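# Place the hourglass upright in the tray's empty compartment

## Task

Put the hourglass into the tray compartment that holds nothing, standing on its end (upright), then release it so it stays there without the robot touching it.

## Robot and tools

ROBOT. Two six-joint arms, left_arm and right_arm, each with a two-finger parallel gripper and a wrist camera. Joint order per arm, base to hand: waist (joint1), shoulder (joint2), elbow (joint3), wrist pitch (joint4), wrist yaw (joint5), wrist roll (joint6). Stated ranges in rad: waist -2.618 to 3.054, shoulder 0.000 to 3.142, elbow 0.000 to 3.142, wrist pitch -1.571 to 1.571, wrist yaw -1.571 to 1.571, wrist roll -2.094 to 2.094. Real ends may sit up to 0.059 rad either side of these.

FRAMES. The scene frame has its origin at table-top height, halfway between the nominal arm bases; +z is up, +x points out over the table, and left_arm is on the +y side (arm names do not match image left/right). Actual bases: left_arm at (-0.038, +0.358, 0) m, right_arm at (+0.003, -0.288, 0) m, both almost unrotated about z. Hand positions, orientations and wrist-camera poses in results are given in each arm's own base frame; fixed cameras and the table use the scene frame. Reported hand poses can be a few cm off, more when stretched out. The gripper fingers point along its +z axis and close along its y axis; end_effector_position is the spot between the pads, about 1 cm back from the tips.

THE ROW. Every motion argument is built from rows of 14 numbers, each in [-1, 1], covering both arms even if one stays still: left_arm's six joint numbers then its opening, followed by right_arm's six joints and opening. Joint numbers are offsets, not poses: they are added to the Joint targets that stood when the action (or move) began, not to the previous row. Scale: 1.0 equals 2.224 rad for waist, shoulder and elbow, and 8.485 rad for the three wrist joints. Sending the same offset twice moves the joint twice. The opening number is absolute: +1 fully open, -1 closed; values in between send the fingers to where grip_measured reads that number. To keep a gripper unchanged, resend its current command, since 0 is itself a half-open command. To re-command an arm to its existing targets, send 0 for its joints.

execute_actions: "actions" is a list of up to 15 actions; each action is a table of up to 15 rows, one per 1/30 s step, the last row repeated if fewer are given. An action is rejected for both arms if it would push a joint more than 0.059 rad beyond its range; a malformed call or a failing first action rejects the whole call. Joints asked past their real end stop there and the result may say "joint sent to its limit". "cameras" picks images by name (cam_high, cam_low, cam_left_wrist, cam_right_wrist, or ["all"]); an empty actions list returns all images by default.

move: "target" is one 14-number row or a list of up to 15 rows; every row's offsets count from the same starting Joint targets. All joints travel in sync so grippers follow curves, with no collision avoidance. "speed" (rad/s, 0.01 to 12.57, default 0.5) caps the joint with the longest travel; one value or one per target. "blend" (rad) rounds corners between listed targets; 0 stops at each. Openings of the first target are sent at the start, later ones on arrival. "opening_speed" (per second on the -1..+1 scale, at least 0.2) ramps the fingers; use it for gentle closing. "grip_force" sets newtons per pad, 10 to 50, one value or one per arm; lower forces close slowly. "blocking": false returns early while the move continues. Paths last at least 0.5 s and over 10 s get cut short. The result adds a "move:" line: done, off_target (resting over 0.035 rad from target), moving, held, or fault, plus limits=held if steps were withheld.

wait: "seconds" 0 to 10; arms hold their last command, a running move continues. stop: brakes a running move. zoom_image: "camera" and "region" [x0, y0, x1, y1] in pixels of that camera's latest image (896x504), at most 504 per side. read_manual: licence texts only. finished_scene: "scene" is the current scene number; it ends the scene irreversibly, so call it alone once the hourglass stands released in the empty compartment.

RESULTS. Joint positions and velocities list each arm's six joints (rad, rad/s) then the pad gap (m; 0.094 open). Joint targets are what your next offsets add to. grip_measured is the opening on the command scale; empty it reads slightly wide, on a firm squeeze slightly narrower than the part. grip_effort_nm is motor effort (negative closing) and does not prove a grasp. Joint torques include gravity and carry offsets. "joint command not followed" means the clearance check altered targets. Motor temperature lines warn of heating; at 90 °C an arm folds and idles.

CAUTIONS. Never drop the hourglass, release it while moving, or let anything leave the table. Avoid fast contact, hard presses against the table, tray or camera stand, and any contact between arms or gripping the other arm's fingers. Wrist-camera cable contact counts as touching. Stretched or straining poses heat motors. To end a push, command targets back past the measured positions. Loose objects may be nudged occasionally.

Each tool is called after ">>>" by a JSON object that holds its "op" and its "data", one argument or row to a line.

## Session

>>> {"op": "execute_actions", "data": {
  "actions": [],
  "cameras": ["all"]
}}

>>> {"op": "zoom_image", "data": {
  "camera": "cam_high",
  "region": [380, 120, 680, 420]
}}

Scene clock: 0.00 s.
left_arm: end_effector_position=(+0.3876, +0.0132, +0.1315) grip_measured=+1.000 grip_effort_nm=n/a end_effector_quat_wxyz=(+0.665, -0.031, +0.744, +0.055) | right_arm: end_effector_position=(+0.3773, +0.0285, +0.1404) grip_measured=+1.000 grip_effort_nm=n/a end_effector_quat_wxyz=(+0.674, -0.010, +0.738, -0.017)
Joint positions: left_arm=[-0.048 1.585 0.253 1.222 -0.172 0.022 0.094] | right_arm=[0.149 1.513 0.222 1.199 0.159 -0.023 0.094]
Joint velocities: within noise
Joint torques (N m): no reading
Motor temperatures (°C): left_arm=[21 25 26 26 20 22 20] | right_arm=[21 23 30 26 21 19 20]
Heat: left arm: 26 °C; right arm: 30 °C.
Joint targets: left_arm=[-0.042 1.568 0.265 1.235 -0.177 0.019] | right_arm=[0.155 1.498 0.236 1.212 0.164 -0.018]
Tool commands: left_gripper/opening=+1.0 right_gripper/opening=+1.0
camera_calibration:
cam_left_wrist: T_world_to_cam=[[0.200748, -0.979292, 0.0262373, -0.0595941], [-0.454999, -0.116923, -0.882782, 0.347345], [0.867569, 0.165279, -0.469049, -0.158846], [0, 0, 0, 1]] pos_world=[0.307815, 0.00850648, 0.233687]
cam_right_wrist: T_world_to_cam=[[0.0891168, -0.986976, 0.133925, -0.0147503], [-0.467073, -0.16017, -0.869591, 0.354144], [0.879716, 0.0149426, -0.475264, -0.146321], [0, 0, 0, 1]] pos_world=[0.295447, 0.0443513, 0.240395]

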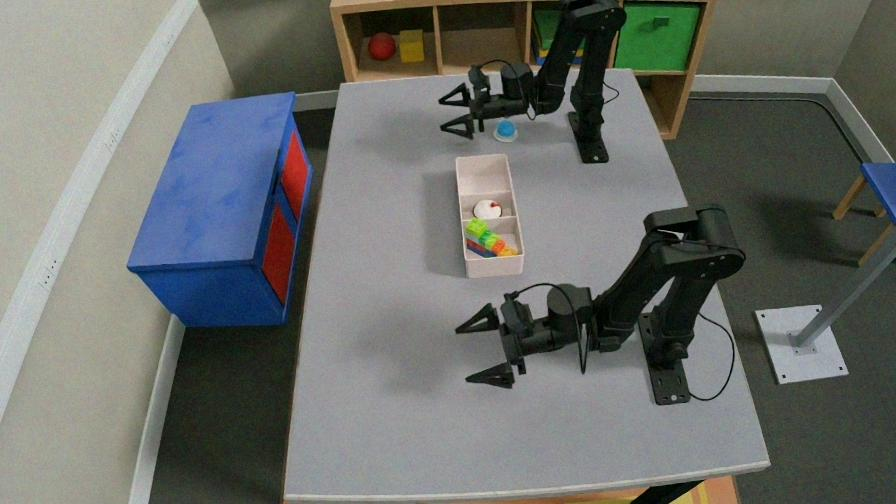

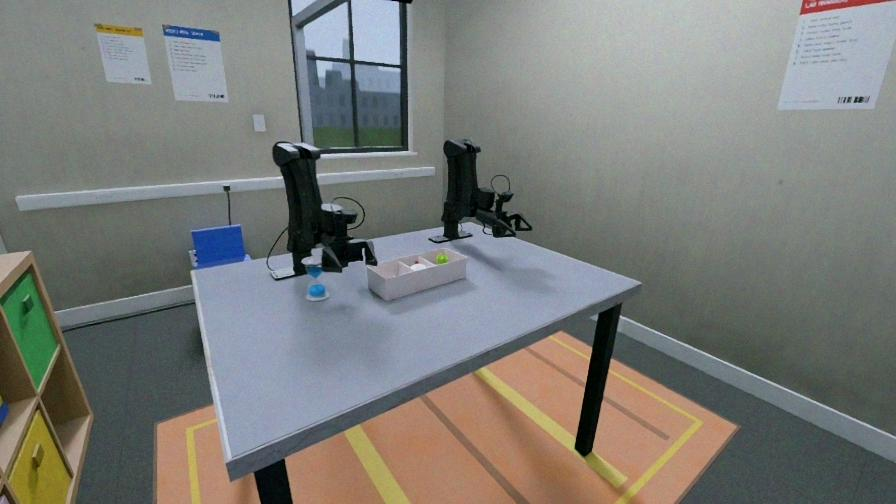

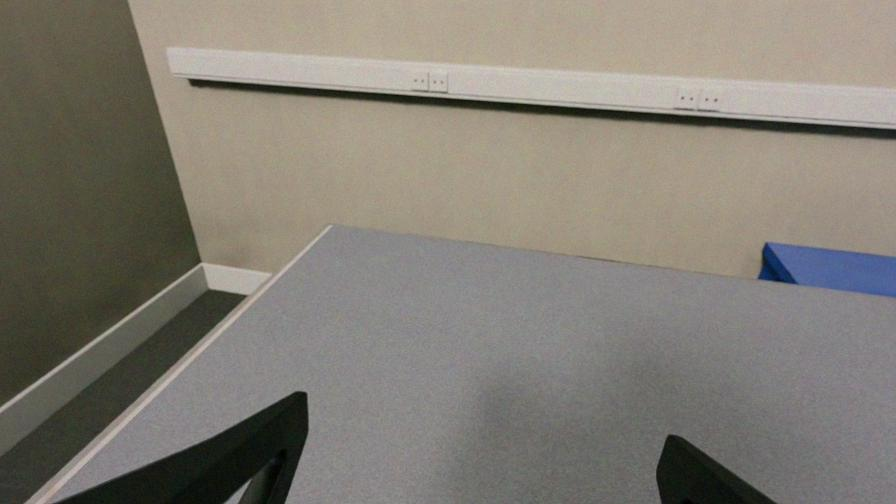

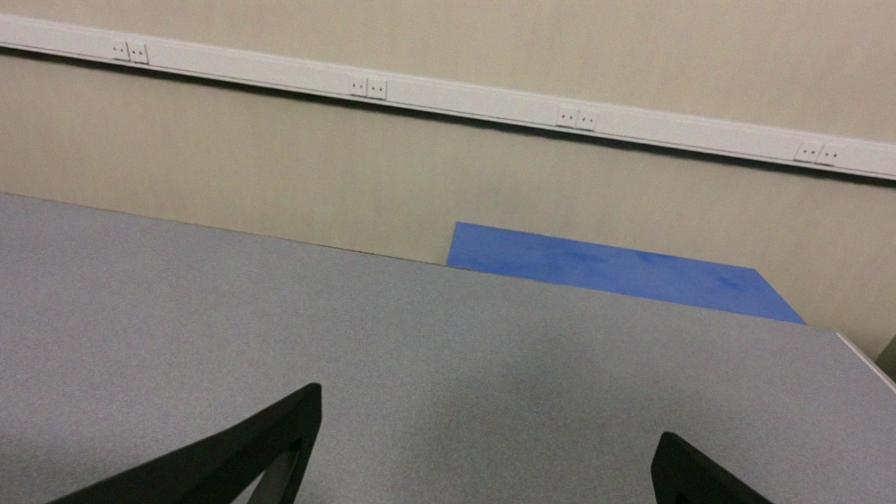

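Scaled by 1.680 from the camera's 896x504 image, which has a finer 1280x720 frame.

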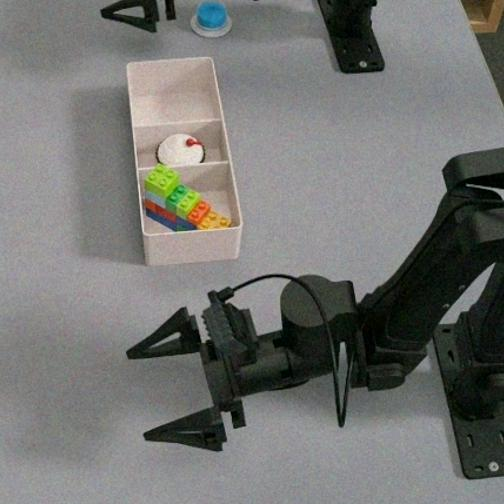

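>>> {"op": "move", "data": {
  "target": [
    [0, 0, 0, 0, 0, 0, 1, 0, -0.1340, 0.3435, -0.1782, -0.0193, 0.0021, 1],
    [0, 0, 0, 0, 0, 0, 1, -0.1281, -0.0661, 0.4564, -0.3123, -0.0193, 0.0021, 1]
  ],
  "speed": [2.0, 1.5],
  "blend": [0.15, 0],
  "cameras": ["cam_high", "cam_right_wrist"]
}}

Scene clock: 22.67 s.
left_arm: end_effector_position=(+0.3876, +0.0132, +0.1315) grip_measured=+1.000 grip_effort_nm=-0.02 end_effector_quat_wxyz=(+0.665, -0.031, +0.744, +0.055) | right_arm: end_effector_position=(+0.2138, -0.0267, +0.1501) grip_measured=+1.000 grip_effort_nm=0.02 end_effector_quat_wxyz=(+0.003, +0.056, +0.998, -0.001)
Joint positions: left_arm=[-0.048 1.585 0.253 1.222 -0.172 0.022 0.094] | right_arm=[-0.128 1.353 1.209 -1.421 0.001 -0.015 0.094]
Joint torques (N m): left_arm=[0.12 -5.71 6.26 2.04 0.01 0.01] | right_arm=[-0.64 -2.8 9.54 -0.04 -0.04 0.13]
Motor temperatures (°C): left_arm=[21 26 27 32 20 22 20] | right_arm=[21 23 31 28 21 19 20]
Heat: left arm: 32 °C; right arm: 31 °C.
Joint targets: left_arm=[-0.042 1.568 0.265 1.235 -0.177 0.019] | right_arm=[-0.130 1.351 1.251 -1.438 0.000 -0.001]
move: off_target (right_arm); right_arm: the elbow is farthest, 0.042 rad from its target
camera_calibration:
cam_right_wrist: T_world_to_cam=[[-0.00582036, -0.996296, -0.0857873, -0.00290355], [-0.925014, -0.0272265, 0.378956, 0.191337], [-0.379888, 0.0815601, -0.92143, 0.340959], [0, 0, 0, 1]] pos_world=[0.306499, -0.025492, 0.241412]
Images, in order (width x height): cam_high 896x504, cam_right_wrist 896x504.

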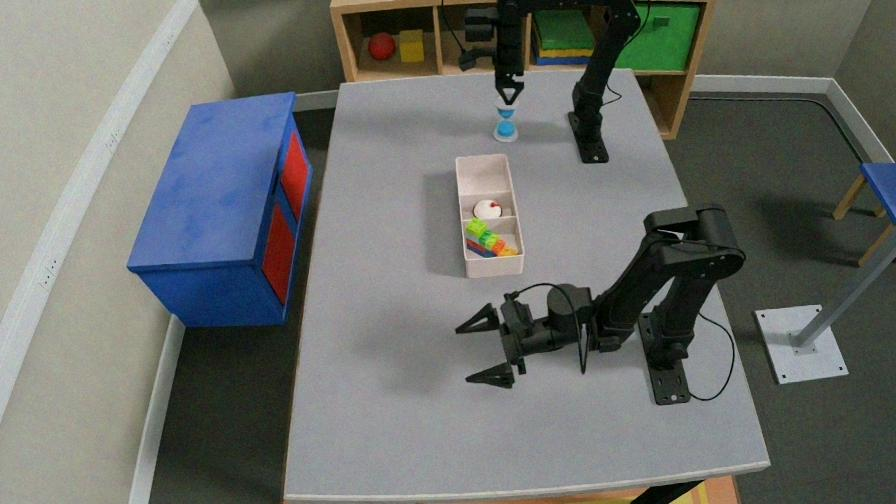

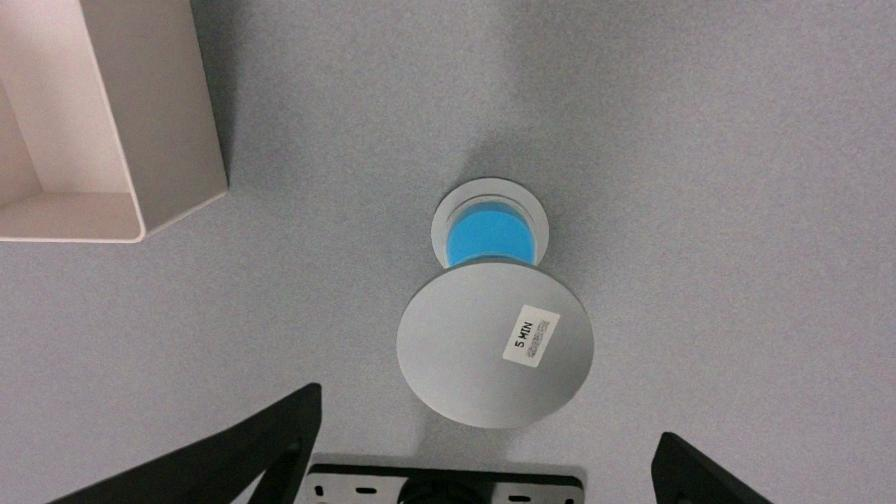

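>>> {"op": "move", "data": {
  "target": [
    [0, 0, 0, 0, 0, 0, 1, -0.0049, 0.0175, -0.0836, 0.0269, 0, 0, 1],
    [0, 0, 0, 0, 0, 0, 1, -0.0049, 0.0175, -0.0836, 0.0269, 0, 0, 0.3],
    [0, 0, 0, 0, 0, 0, 1, -0.0049, -0.0418, 0.0490, -0.0020, 0, 0, 0.3],
    [0, 0, 0, 0, 0, 0, 1, 0.2957, 0.1592, 0.2325, 0.0021, 0, 0, 0.3]
  ],
  "speed": [0.5, 0.5, 0.8, 0.8],
  "blend": [0, 0, 0.08, 0],
  "opening_speed": 1.5,
  "cameras": ["cam_high", "cam_right_wrist"]
}}

Scene clock: 38.20 s.
left_arm: end_effector_position=(+0.3876, +0.0132, +0.1315) grip_measured=+1.000 grip_effort_nm=-0.02 end_effector_quat_wxyz=(+0.665, -0.031, +0.744, +0.055) | right_arm: end_effector_position=(+0.2939, +0.1727, +0.1929) grip_measured=+0.337 grip_effort_nm=-1.01 end_effector_quat_wxyz=(+0.073, -0.267, +0.961, +0.020)
Joint positions: left_arm=[-0.048 1.585 0.253 1.222 -0.172 0.022 0.094] | right_arm=[0.527 1.717 1.72 -1.422 -0.002 -0.015 0.063]
Joint torques (N m): left_arm=[0.05 -5.83 6.26 2.02 -0.03 -0.03] | right_arm=[-0.59 -6.63 10.22 0.32 0.08 0.12]
Heat: left arm: 34 °C; right arm: 31 °C.
Joint targets: left_arm=[-0.042 1.568 0.265 1.235 -0.177 0.019] | right_arm=[0.527 1.705 1.768 -1.420 0.000 -0.001]
move: off_target (right_arm); target 2's new numbers were sent with right_arm's wrist pitch 0.038 rad from that target; right_arm: the elbow is farthest, 0.048 rad from its target
camera_calibration:
cam_right_wrist: T_world_to_cam=[[0.612257, -0.787526, -0.0703166, -0.0208793], [-0.755491, -0.608935, 0.241725, 0.331923], [-0.233183, -0.0948745, -0.967794, 0.390904], [0, 0, 0, 1]] pos_world=[0.354701, 0.222764, 0.296612]
Images, in order (width x height): cam_high 896x504, cam_right_wrist 896x504.

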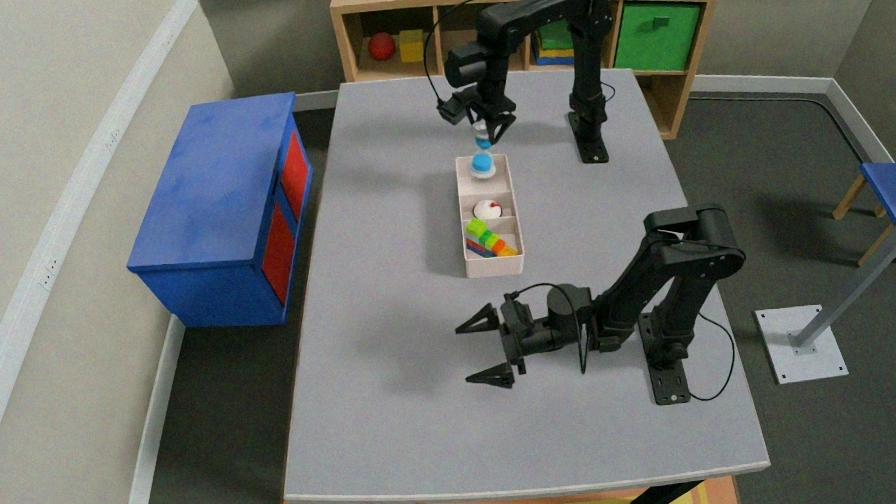

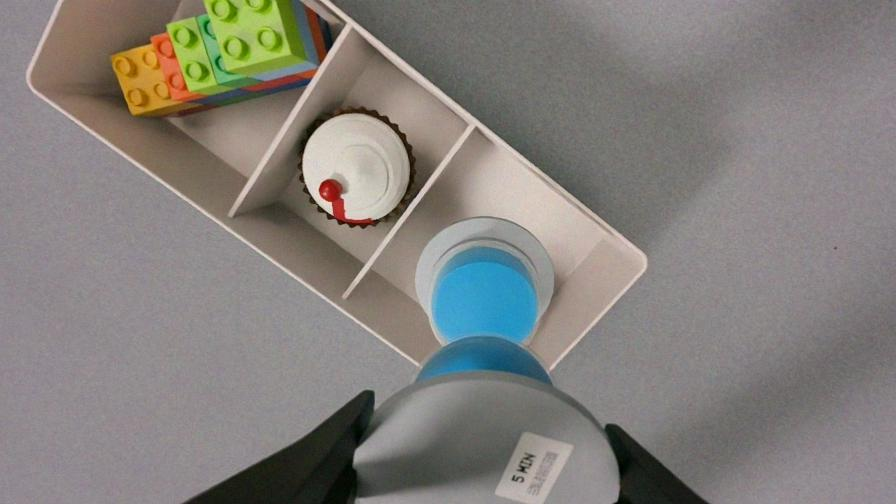

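>>> {"op": "move", "data": {
  "target": [
    [0, 0, 0, 0, 0, 0, 1, -0.0022, 0.0616, -0.0216, 0.0024, 0, 0, 0.3],
    [0, 0, 0, 0, 0, 0, 1, -0.0022, 0.0616, -0.0994, 0.0211, 0, 0, 0.3],
    [0, 0, 0, 0, 0, 0, 1, -0.0022, 0.0616, -0.0994, 0.0211, 0, 0, 1],
    [0, 0, 0, 0, 0, 0, 1, -0.0022, 0.0616, -0.0058, -0.0035, 0, 0, 1]
  ],
  "speed": [0.6, 0.3, 0.5, 0.5],
  "blend": [0.02, 0, 0, 0],
  "cameras": ["cam_high", "cam_low", "cam_right_wrist"]
}}

Scene clock: 49.20 s.
left_arm: end_effector_position=(+0.3876, +0.0132, +0.1315) grip_measured=+1.000 grip_effort_nm=-0.02 end_effector_quat_wxyz=(+0.665, -0.031, +0.744, +0.055) | right_arm: end_effector_position=(+0.2960, +0.1783, +0.1466) grip_measured=+0.998 grip_effort_nm=0.15 end_effector_quat_wxyz=(-0.002, -0.271, +0.963, +0.004)
Joint positions: left_arm=[-0.048 1.585 0.253 1.222 -0.172 0.022 0.094] | right_arm=[0.535 1.859 1.72 -1.433 -0.008 -0.014 0.094]
Joint torques (N m): left_arm=[0.09 -5.85 6.32 2.09 -0.02 0.02] | right_arm=[-0.7 -8.06 8.85 -0.06 0.07 0.12]
Heat: left arm: 35 °C; right arm: 32 °C.
Joint targets: left_arm=[-0.042 1.568 0.265 1.235 -0.177 0.019] | right_arm=[0.522 1.842 1.755 -1.449 0.000 -0.001]
move: done; target 3's new numbers were sent with right_arm's wrist pitch 0.076 rad from that target
camera_calibration:
cam_right_wrist: T_world_to_cam=[[0.606131, -0.789568, -0.0958552, -0.0150676], [-0.709042, -0.591012, 0.384662, 0.310117], [-0.360368, -0.16519, -0.918067, 0.38989], [0, 0, 0, 1]] pos_world=[0.369523, 0.235792, 0.237211]
Images, in order (width x height): cam_high 896x504, cam_low 896x504, cam_right_wrist 896x504.

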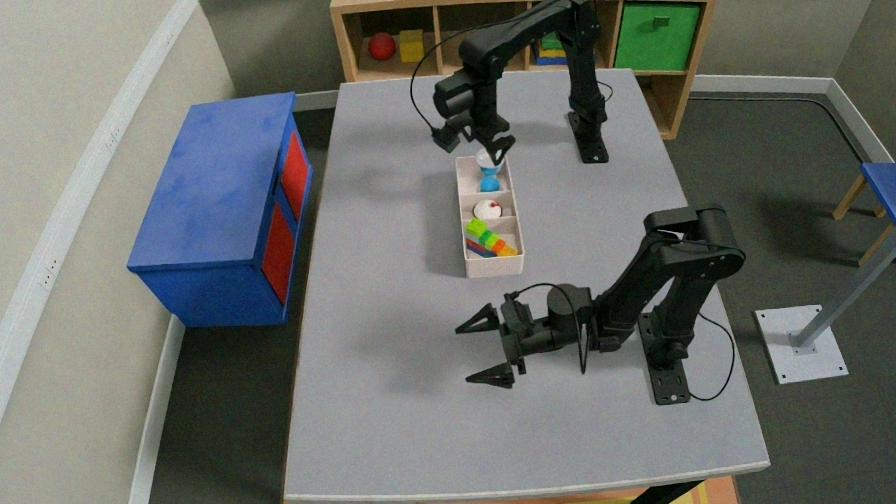

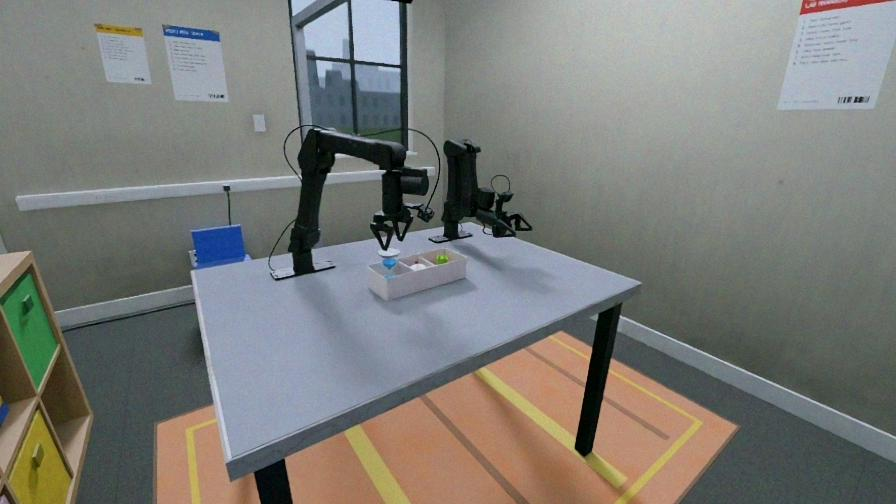

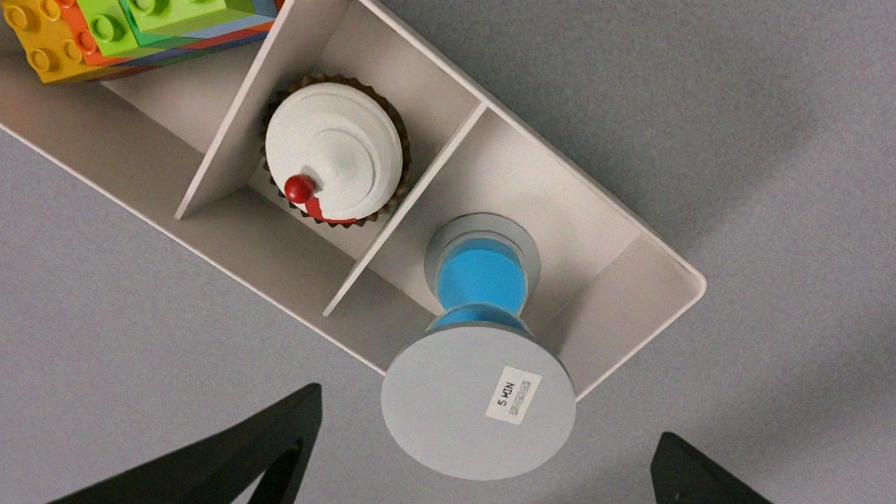

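>>> {"op": "finished_scene", "data": {
  "scene": 2
}}

The scene is finished: the task was done.


## Next scene

The same job, from a new start.

>>> {"op": "execute_actions", "data": {
  "actions": [],
  "cameras": ["cam_high", "cam_low"]
}}

>>> {"op": "zoom_image", "data": {
  "camera": "cam_high",
  "region": [380, 120, 680, 420]
}}

Scene clock: 0.00 s.
left_arm: end_effector_position=(+0.2397, -0.0937, +0.3189) grip_measured=+1.000 grip_effort_nm=n/a end_effector_quat_wxyz=(+0.507, +0.128, +0.848, -0.086) | right_arm: end_effector_position=(+0.2699, +0.1980, +0.2090) grip_measured=+1.000 grip_effort_nm=n/a end_effector_quat_wxyz=(+0.554, -0.009, +0.731, +0.398)
Joint positions: left_arm=[-0.47 0.748 1.092 -0.838 -0.133 -0.09 0.094] | right_arm=[0.624 0.876 0.249 0.558 -0.011 0.609 0.094]
Joint velocities: within noise
Joint torques (N m): no reading
Motor temperatures (°C): left_arm=[21 24 25 25 20 22 20] | right_arm=[21 22 29 24 21 19 20]
Heat: left arm: 25 °C; right arm: 29 °C.
Joint targets: left_arm=[-0.464 0.751 1.109 -0.826 -0.139 -0.086] | right_arm=[0.619 0.863 0.271 0.576 -0.006 0.600]
Tool commands: left_gripper/opening=+1.0 right_gripper/opening=+1.0
Images, in order (width x height): cam_high 896x504, cam_low 896x504.

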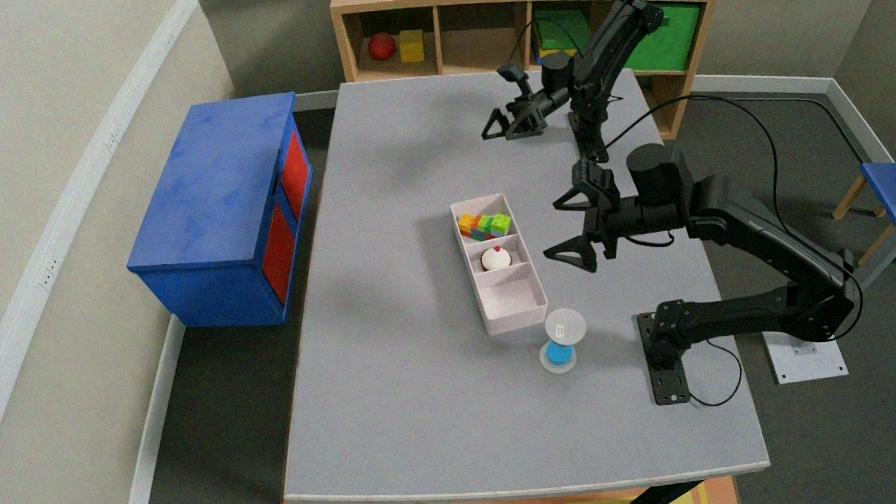

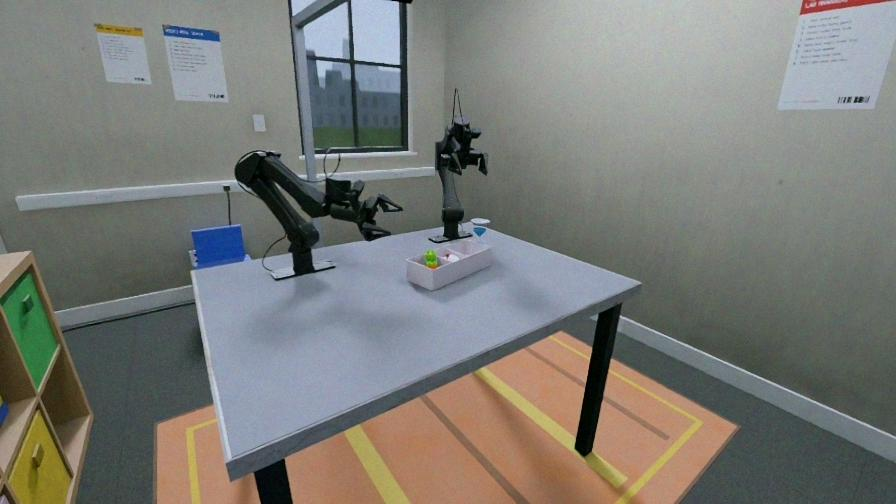

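Scaled by 1.680 from the camera's 896x504 image, which has a finer 1280x720 frame.

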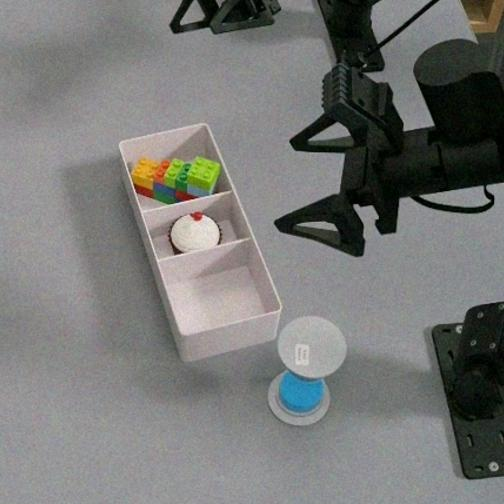

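>>> {"op": "move", "data": {
  "target": [
    [0.1389, 0.2765, 0.0697, -0.0713, 0.0164, 0.0101, 1, 0, 0, 0, 0, 0, 0, 1],
    [0.1389, 0.2765, -0.0265, -0.0469, 0.0164, 0.0101, 1, 0, 0, 0, 0, 0, 0, 1]
  ],
  "speed": [1.0, 0.4],
  "blend": [0.02, 0],
  "cameras": ["cam_left_wrist"]
}}

Scene clock: 14.47 s.
left_arm: end_effector_position=(+0.2166, -0.0347, +0.1054) grip_measured=+1.000 grip_effort_nm=-0.02 end_effector_quat_wxyz=(-0.003, +0.077, +0.997, +0.001) | right_arm: end_effector_position=(+0.2699, +0.1980, +0.2090) grip_measured=+1.000 grip_effort_nm=0.02 end_effector_quat_wxyz=(+0.554, -0.009, +0.731, +0.398)
Joint positions: left_arm=[-0.165 1.379 1.052 -1.25 -0.001 -0.01 0.094] | right_arm=[0.624 0.876 0.249 0.558 -0.011 0.609 0.094]
Joint torques (N m): left_arm=[0.65 -5.05 6.34 0.42 0.09 0.02] | right_arm=[-0.02 -1.18 8.9 1.57 0.02 -0.03]
Heat: left arm: 29 °C; right arm: 30 °C.
Joint targets: left_arm=[-0.156 1.366 1.050 -1.223 0.000 0.000] | right_arm=[0.619 0.863 0.271 0.576 -0.006 0.600]
move: done
camera_calibration:
cam_left_wrist: T_world_to_cam=[[-0.0790561, -0.993972, -0.0759534, -0.000707969], [-0.926778, 0.0452187, 0.372877, 0.216383], [-0.367195, 0.0998701, -0.924767, 0.298388], [0, 0, 0, 1]] pos_world=[0.310049, -0.0402883, 0.195201]
Images, in order (width x height): cam_left_wrist 896x504.

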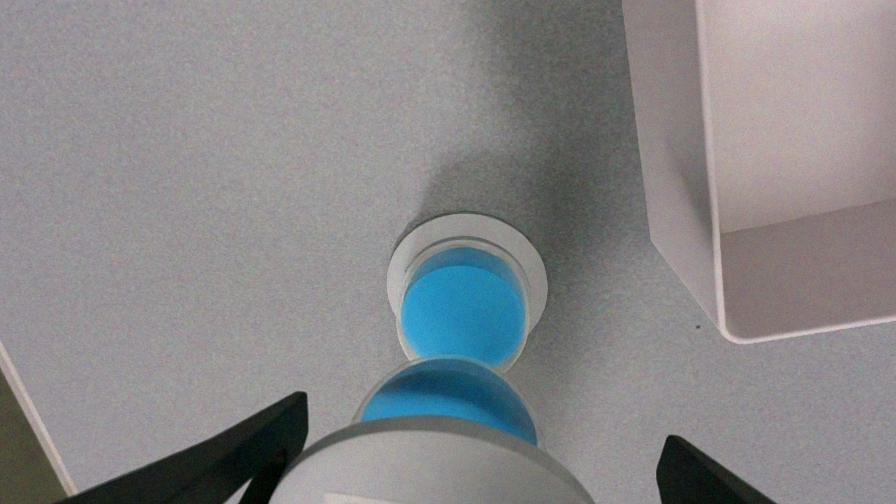

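>>> {"op": "move", "data": {
  "target": [
    [0.0189, -0.0072, 0.0337, -0.0094, 0, 0, 1, 0, 0, 0, 0, 0, 0, 1],
    [0.0189, -0.0072, 0.0337, -0.0094, 0, 0, 0.3, 0, 0, 0, 0, 0, 0, 1],
    [0.0189, -0.0585, 0.1587, -0.0350, 0, 0, 0.3, 0, 0, 0, 0, 0, 0, 1],
    [-0.1374, 0.1421, 0.3381, -0.0292, 0, 0, 0.3, 0, 0, 0, 0, 0, 0, 1]
  ],
  "speed": [0.3, 0.5, 0.7, 0.7],
  "blend": [0, 0, 0.06, 0],
  "opening_speed": 1.5,
  "cameras": ["cam_high", "cam_low", "cam_left_wrist"]
}}

Scene clock: 30.50 s.
left_arm: end_effector_position=(+0.2959, -0.1464, +0.2052) grip_measured=+0.461 grip_effort_nm=-1.05 end_effector_quat_wxyz=(+0.067, +0.227, +0.971, -0.017) | right_arm: end_effector_position=(+0.2699, +0.1980, +0.2090) grip_measured=+1.000 grip_effort_nm=0.02 end_effector_quat_wxyz=(+0.554, -0.009, +0.731, +0.398)
Joint positions: left_arm=[-0.461 1.701 1.755 -1.486 0.003 -0.002 0.069] | right_arm=[0.624 0.876 0.249 0.558 -0.011 0.609 0.094]
Joint torques (N m): left_arm=[0.32 -8.73 10.76 0.6 -0.02 0.03] | right_arm=[-0.02 -1.18 8.91 1.57 0.03 -0.04]
Motor temperatures (°C): left_arm=[21 25 26 27 20 22 20] | right_arm=[21 22 31 29 21 19 20]
Heat: left arm: 27 °C; right arm: 31 °C.
Joint targets: left_arm=[-0.461 1.682 1.802 -1.471 0.000 0.000] | right_arm=[0.619 0.863 0.271 0.576 -0.006 0.600]
move: off_target (left_arm); target 2's new numbers were sent with left_arm's elbow 0.036 rad from that target; left_arm: the elbow is farthest, 0.047 rad from its target
camera_calibration:
cam_left_wrist: T_world_to_cam=[[-0.364313, -0.929376, -0.0594635, -0.00738233], [-0.909582, 0.341398, 0.236873, 0.323909], [-0.199843, 0.140383, -0.969719, 0.396613], [0, 0, 0, 1]] pos_world=[0.371192, -0.17312, 0.30744]
Images, in order (width x height): cam_high 896x504, cam_low 896x504, cam_left_wrist 896x504.

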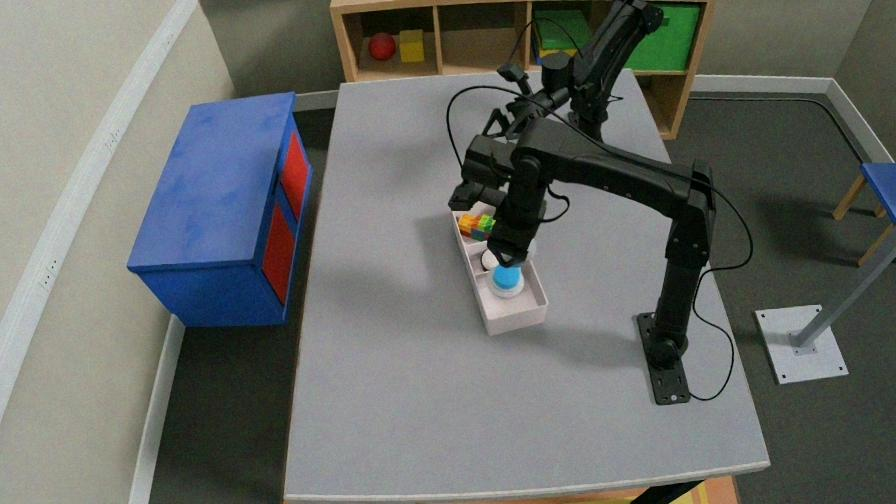

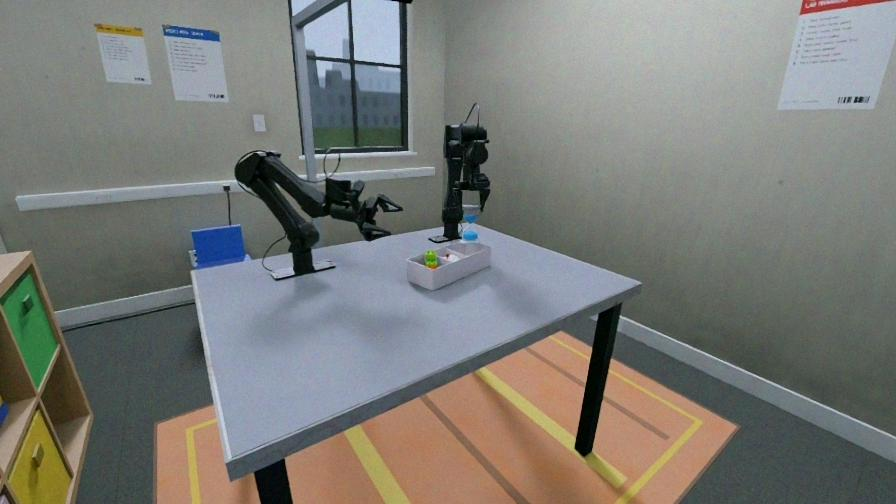

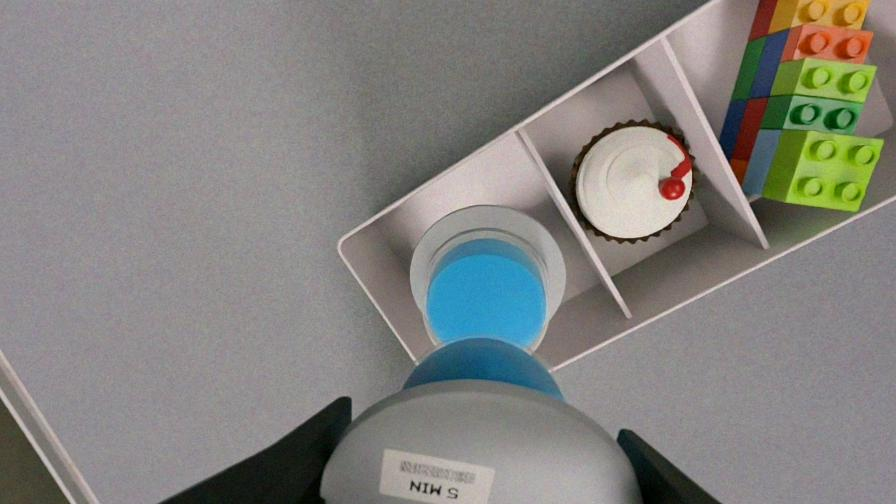

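>>> {"op": "move", "data": {
  "target": [
    [-0.0040, 0.0580, -0.0211, 0.0019, 0, 0, 0.3, 0, 0, 0, 0, 0, 0, 1],
    [-0.0040, 0.0580, -0.1129, 0.0224, 0, 0, 0.3, 0, 0, 0, 0, 0, 0, 1],
    [-0.0040, 0.0580, -0.1129, 0.0224, 0, 0, 1, 0, 0, 0, 0, 0, 0, 1],
    [-0.0040, 0.0580, -0.0175, -0.0016, 0, 0, 1, 0, 0, 0, 0, 0, 0, 1]
  ],
  "speed": [0.6, 0.25, 0.5, 0.5],
  "blend": [0.02, 0, 0, 0],
  "cameras": ["cam_high", "cam_low", "cam_left_wrist"]
}}

Scene clock: 44.07 s.
left_arm: end_effector_position=(+0.2987, -0.1524, +0.1590) grip_measured=+0.997 grip_effort_nm=0.12 end_effector_quat_wxyz=(-0.004, +0.229, +0.973, -0.002) | right_arm: end_effector_position=(+0.2699, +0.1980, +0.2090) grip_measured=+1.000 grip_effort_nm=0.02 end_effector_quat_wxyz=(+0.554, -0.009, +0.731, +0.398)
Joint positions: left_arm=[-0.471 1.828 1.73 -1.478 0.006 -0.01 0.094] | right_arm=[0.624 0.876 0.249 0.558 -0.011 0.609 0.094]
Joint torques (N m): left_arm=[-0.21 -9.96 9.39 0.1 0.02 0.01] | right_arm=[-0.01 -1.18 8.88 1.57 0.02 -0.04]
Heat: left arm: 27 °C; right arm: 31 °C.
Joint targets: left_arm=[-0.470 1.811 1.763 -1.485 0.000 0.000] | right_arm=[0.619 0.863 0.271 0.576 -0.006 0.600]
move: done; target 3's new numbers were sent with left_arm's wrist pitch 0.059 rad from that target
camera_calibration:
cam_left_wrist: T_world_to_cam=[[-0.375714, -0.924214, -0.0683237, -0.00901948], [-0.868557, 0.325459, 0.373745, 0.302976], [-0.323183, 0.199764, -0.925012, 0.392039], [0, 0, 0, 1]] pos_world=[0.386463, -0.185257, 0.248789]
Images, in order (width x height): cam_high 896x504, cam_low 896x504, cam_left_wrist 896x504.

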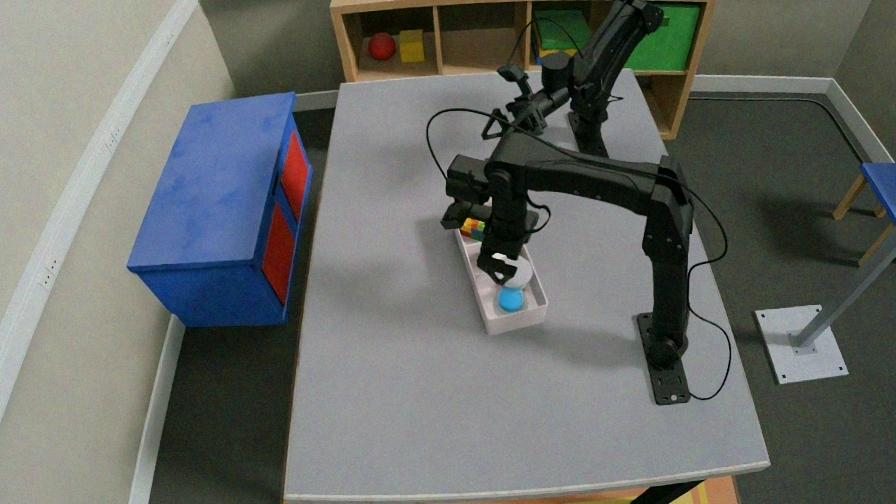

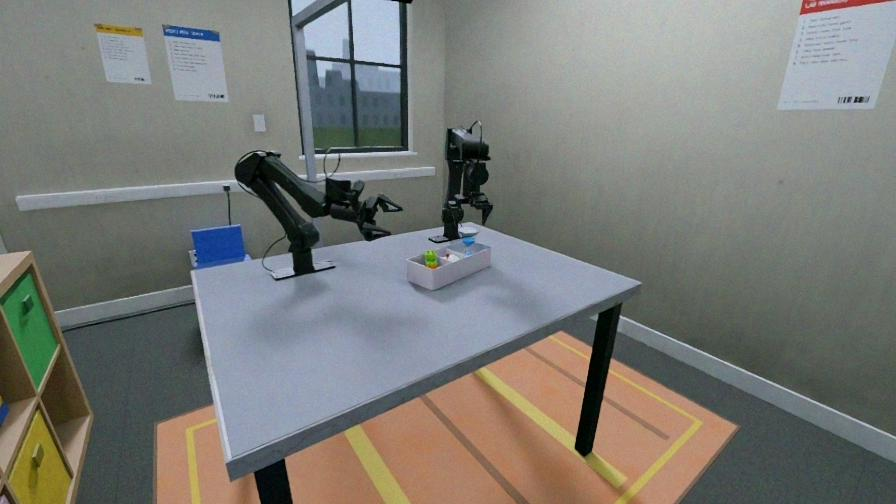

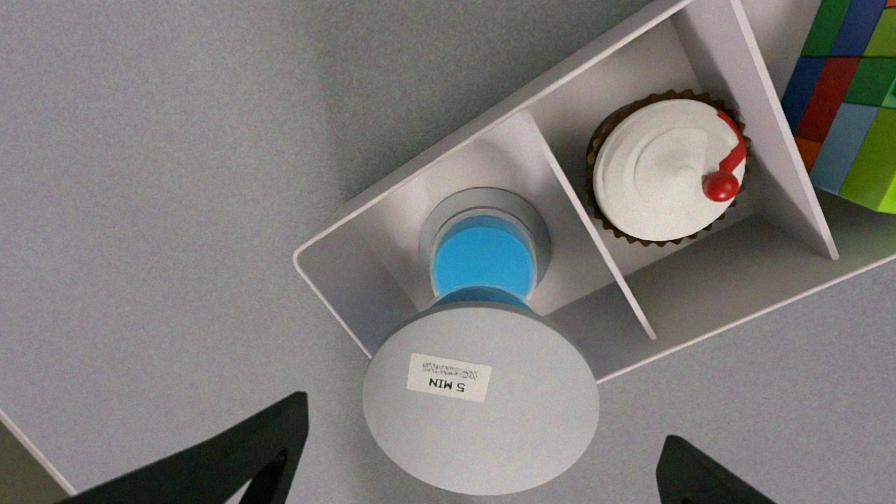

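The hourglass is standing upright in the empty compartment and has been released, with the gripper clear above it.

>>> {"op": "finished_scene", "data": {
  "scene": 3
}}

The scene is finished: the task was done.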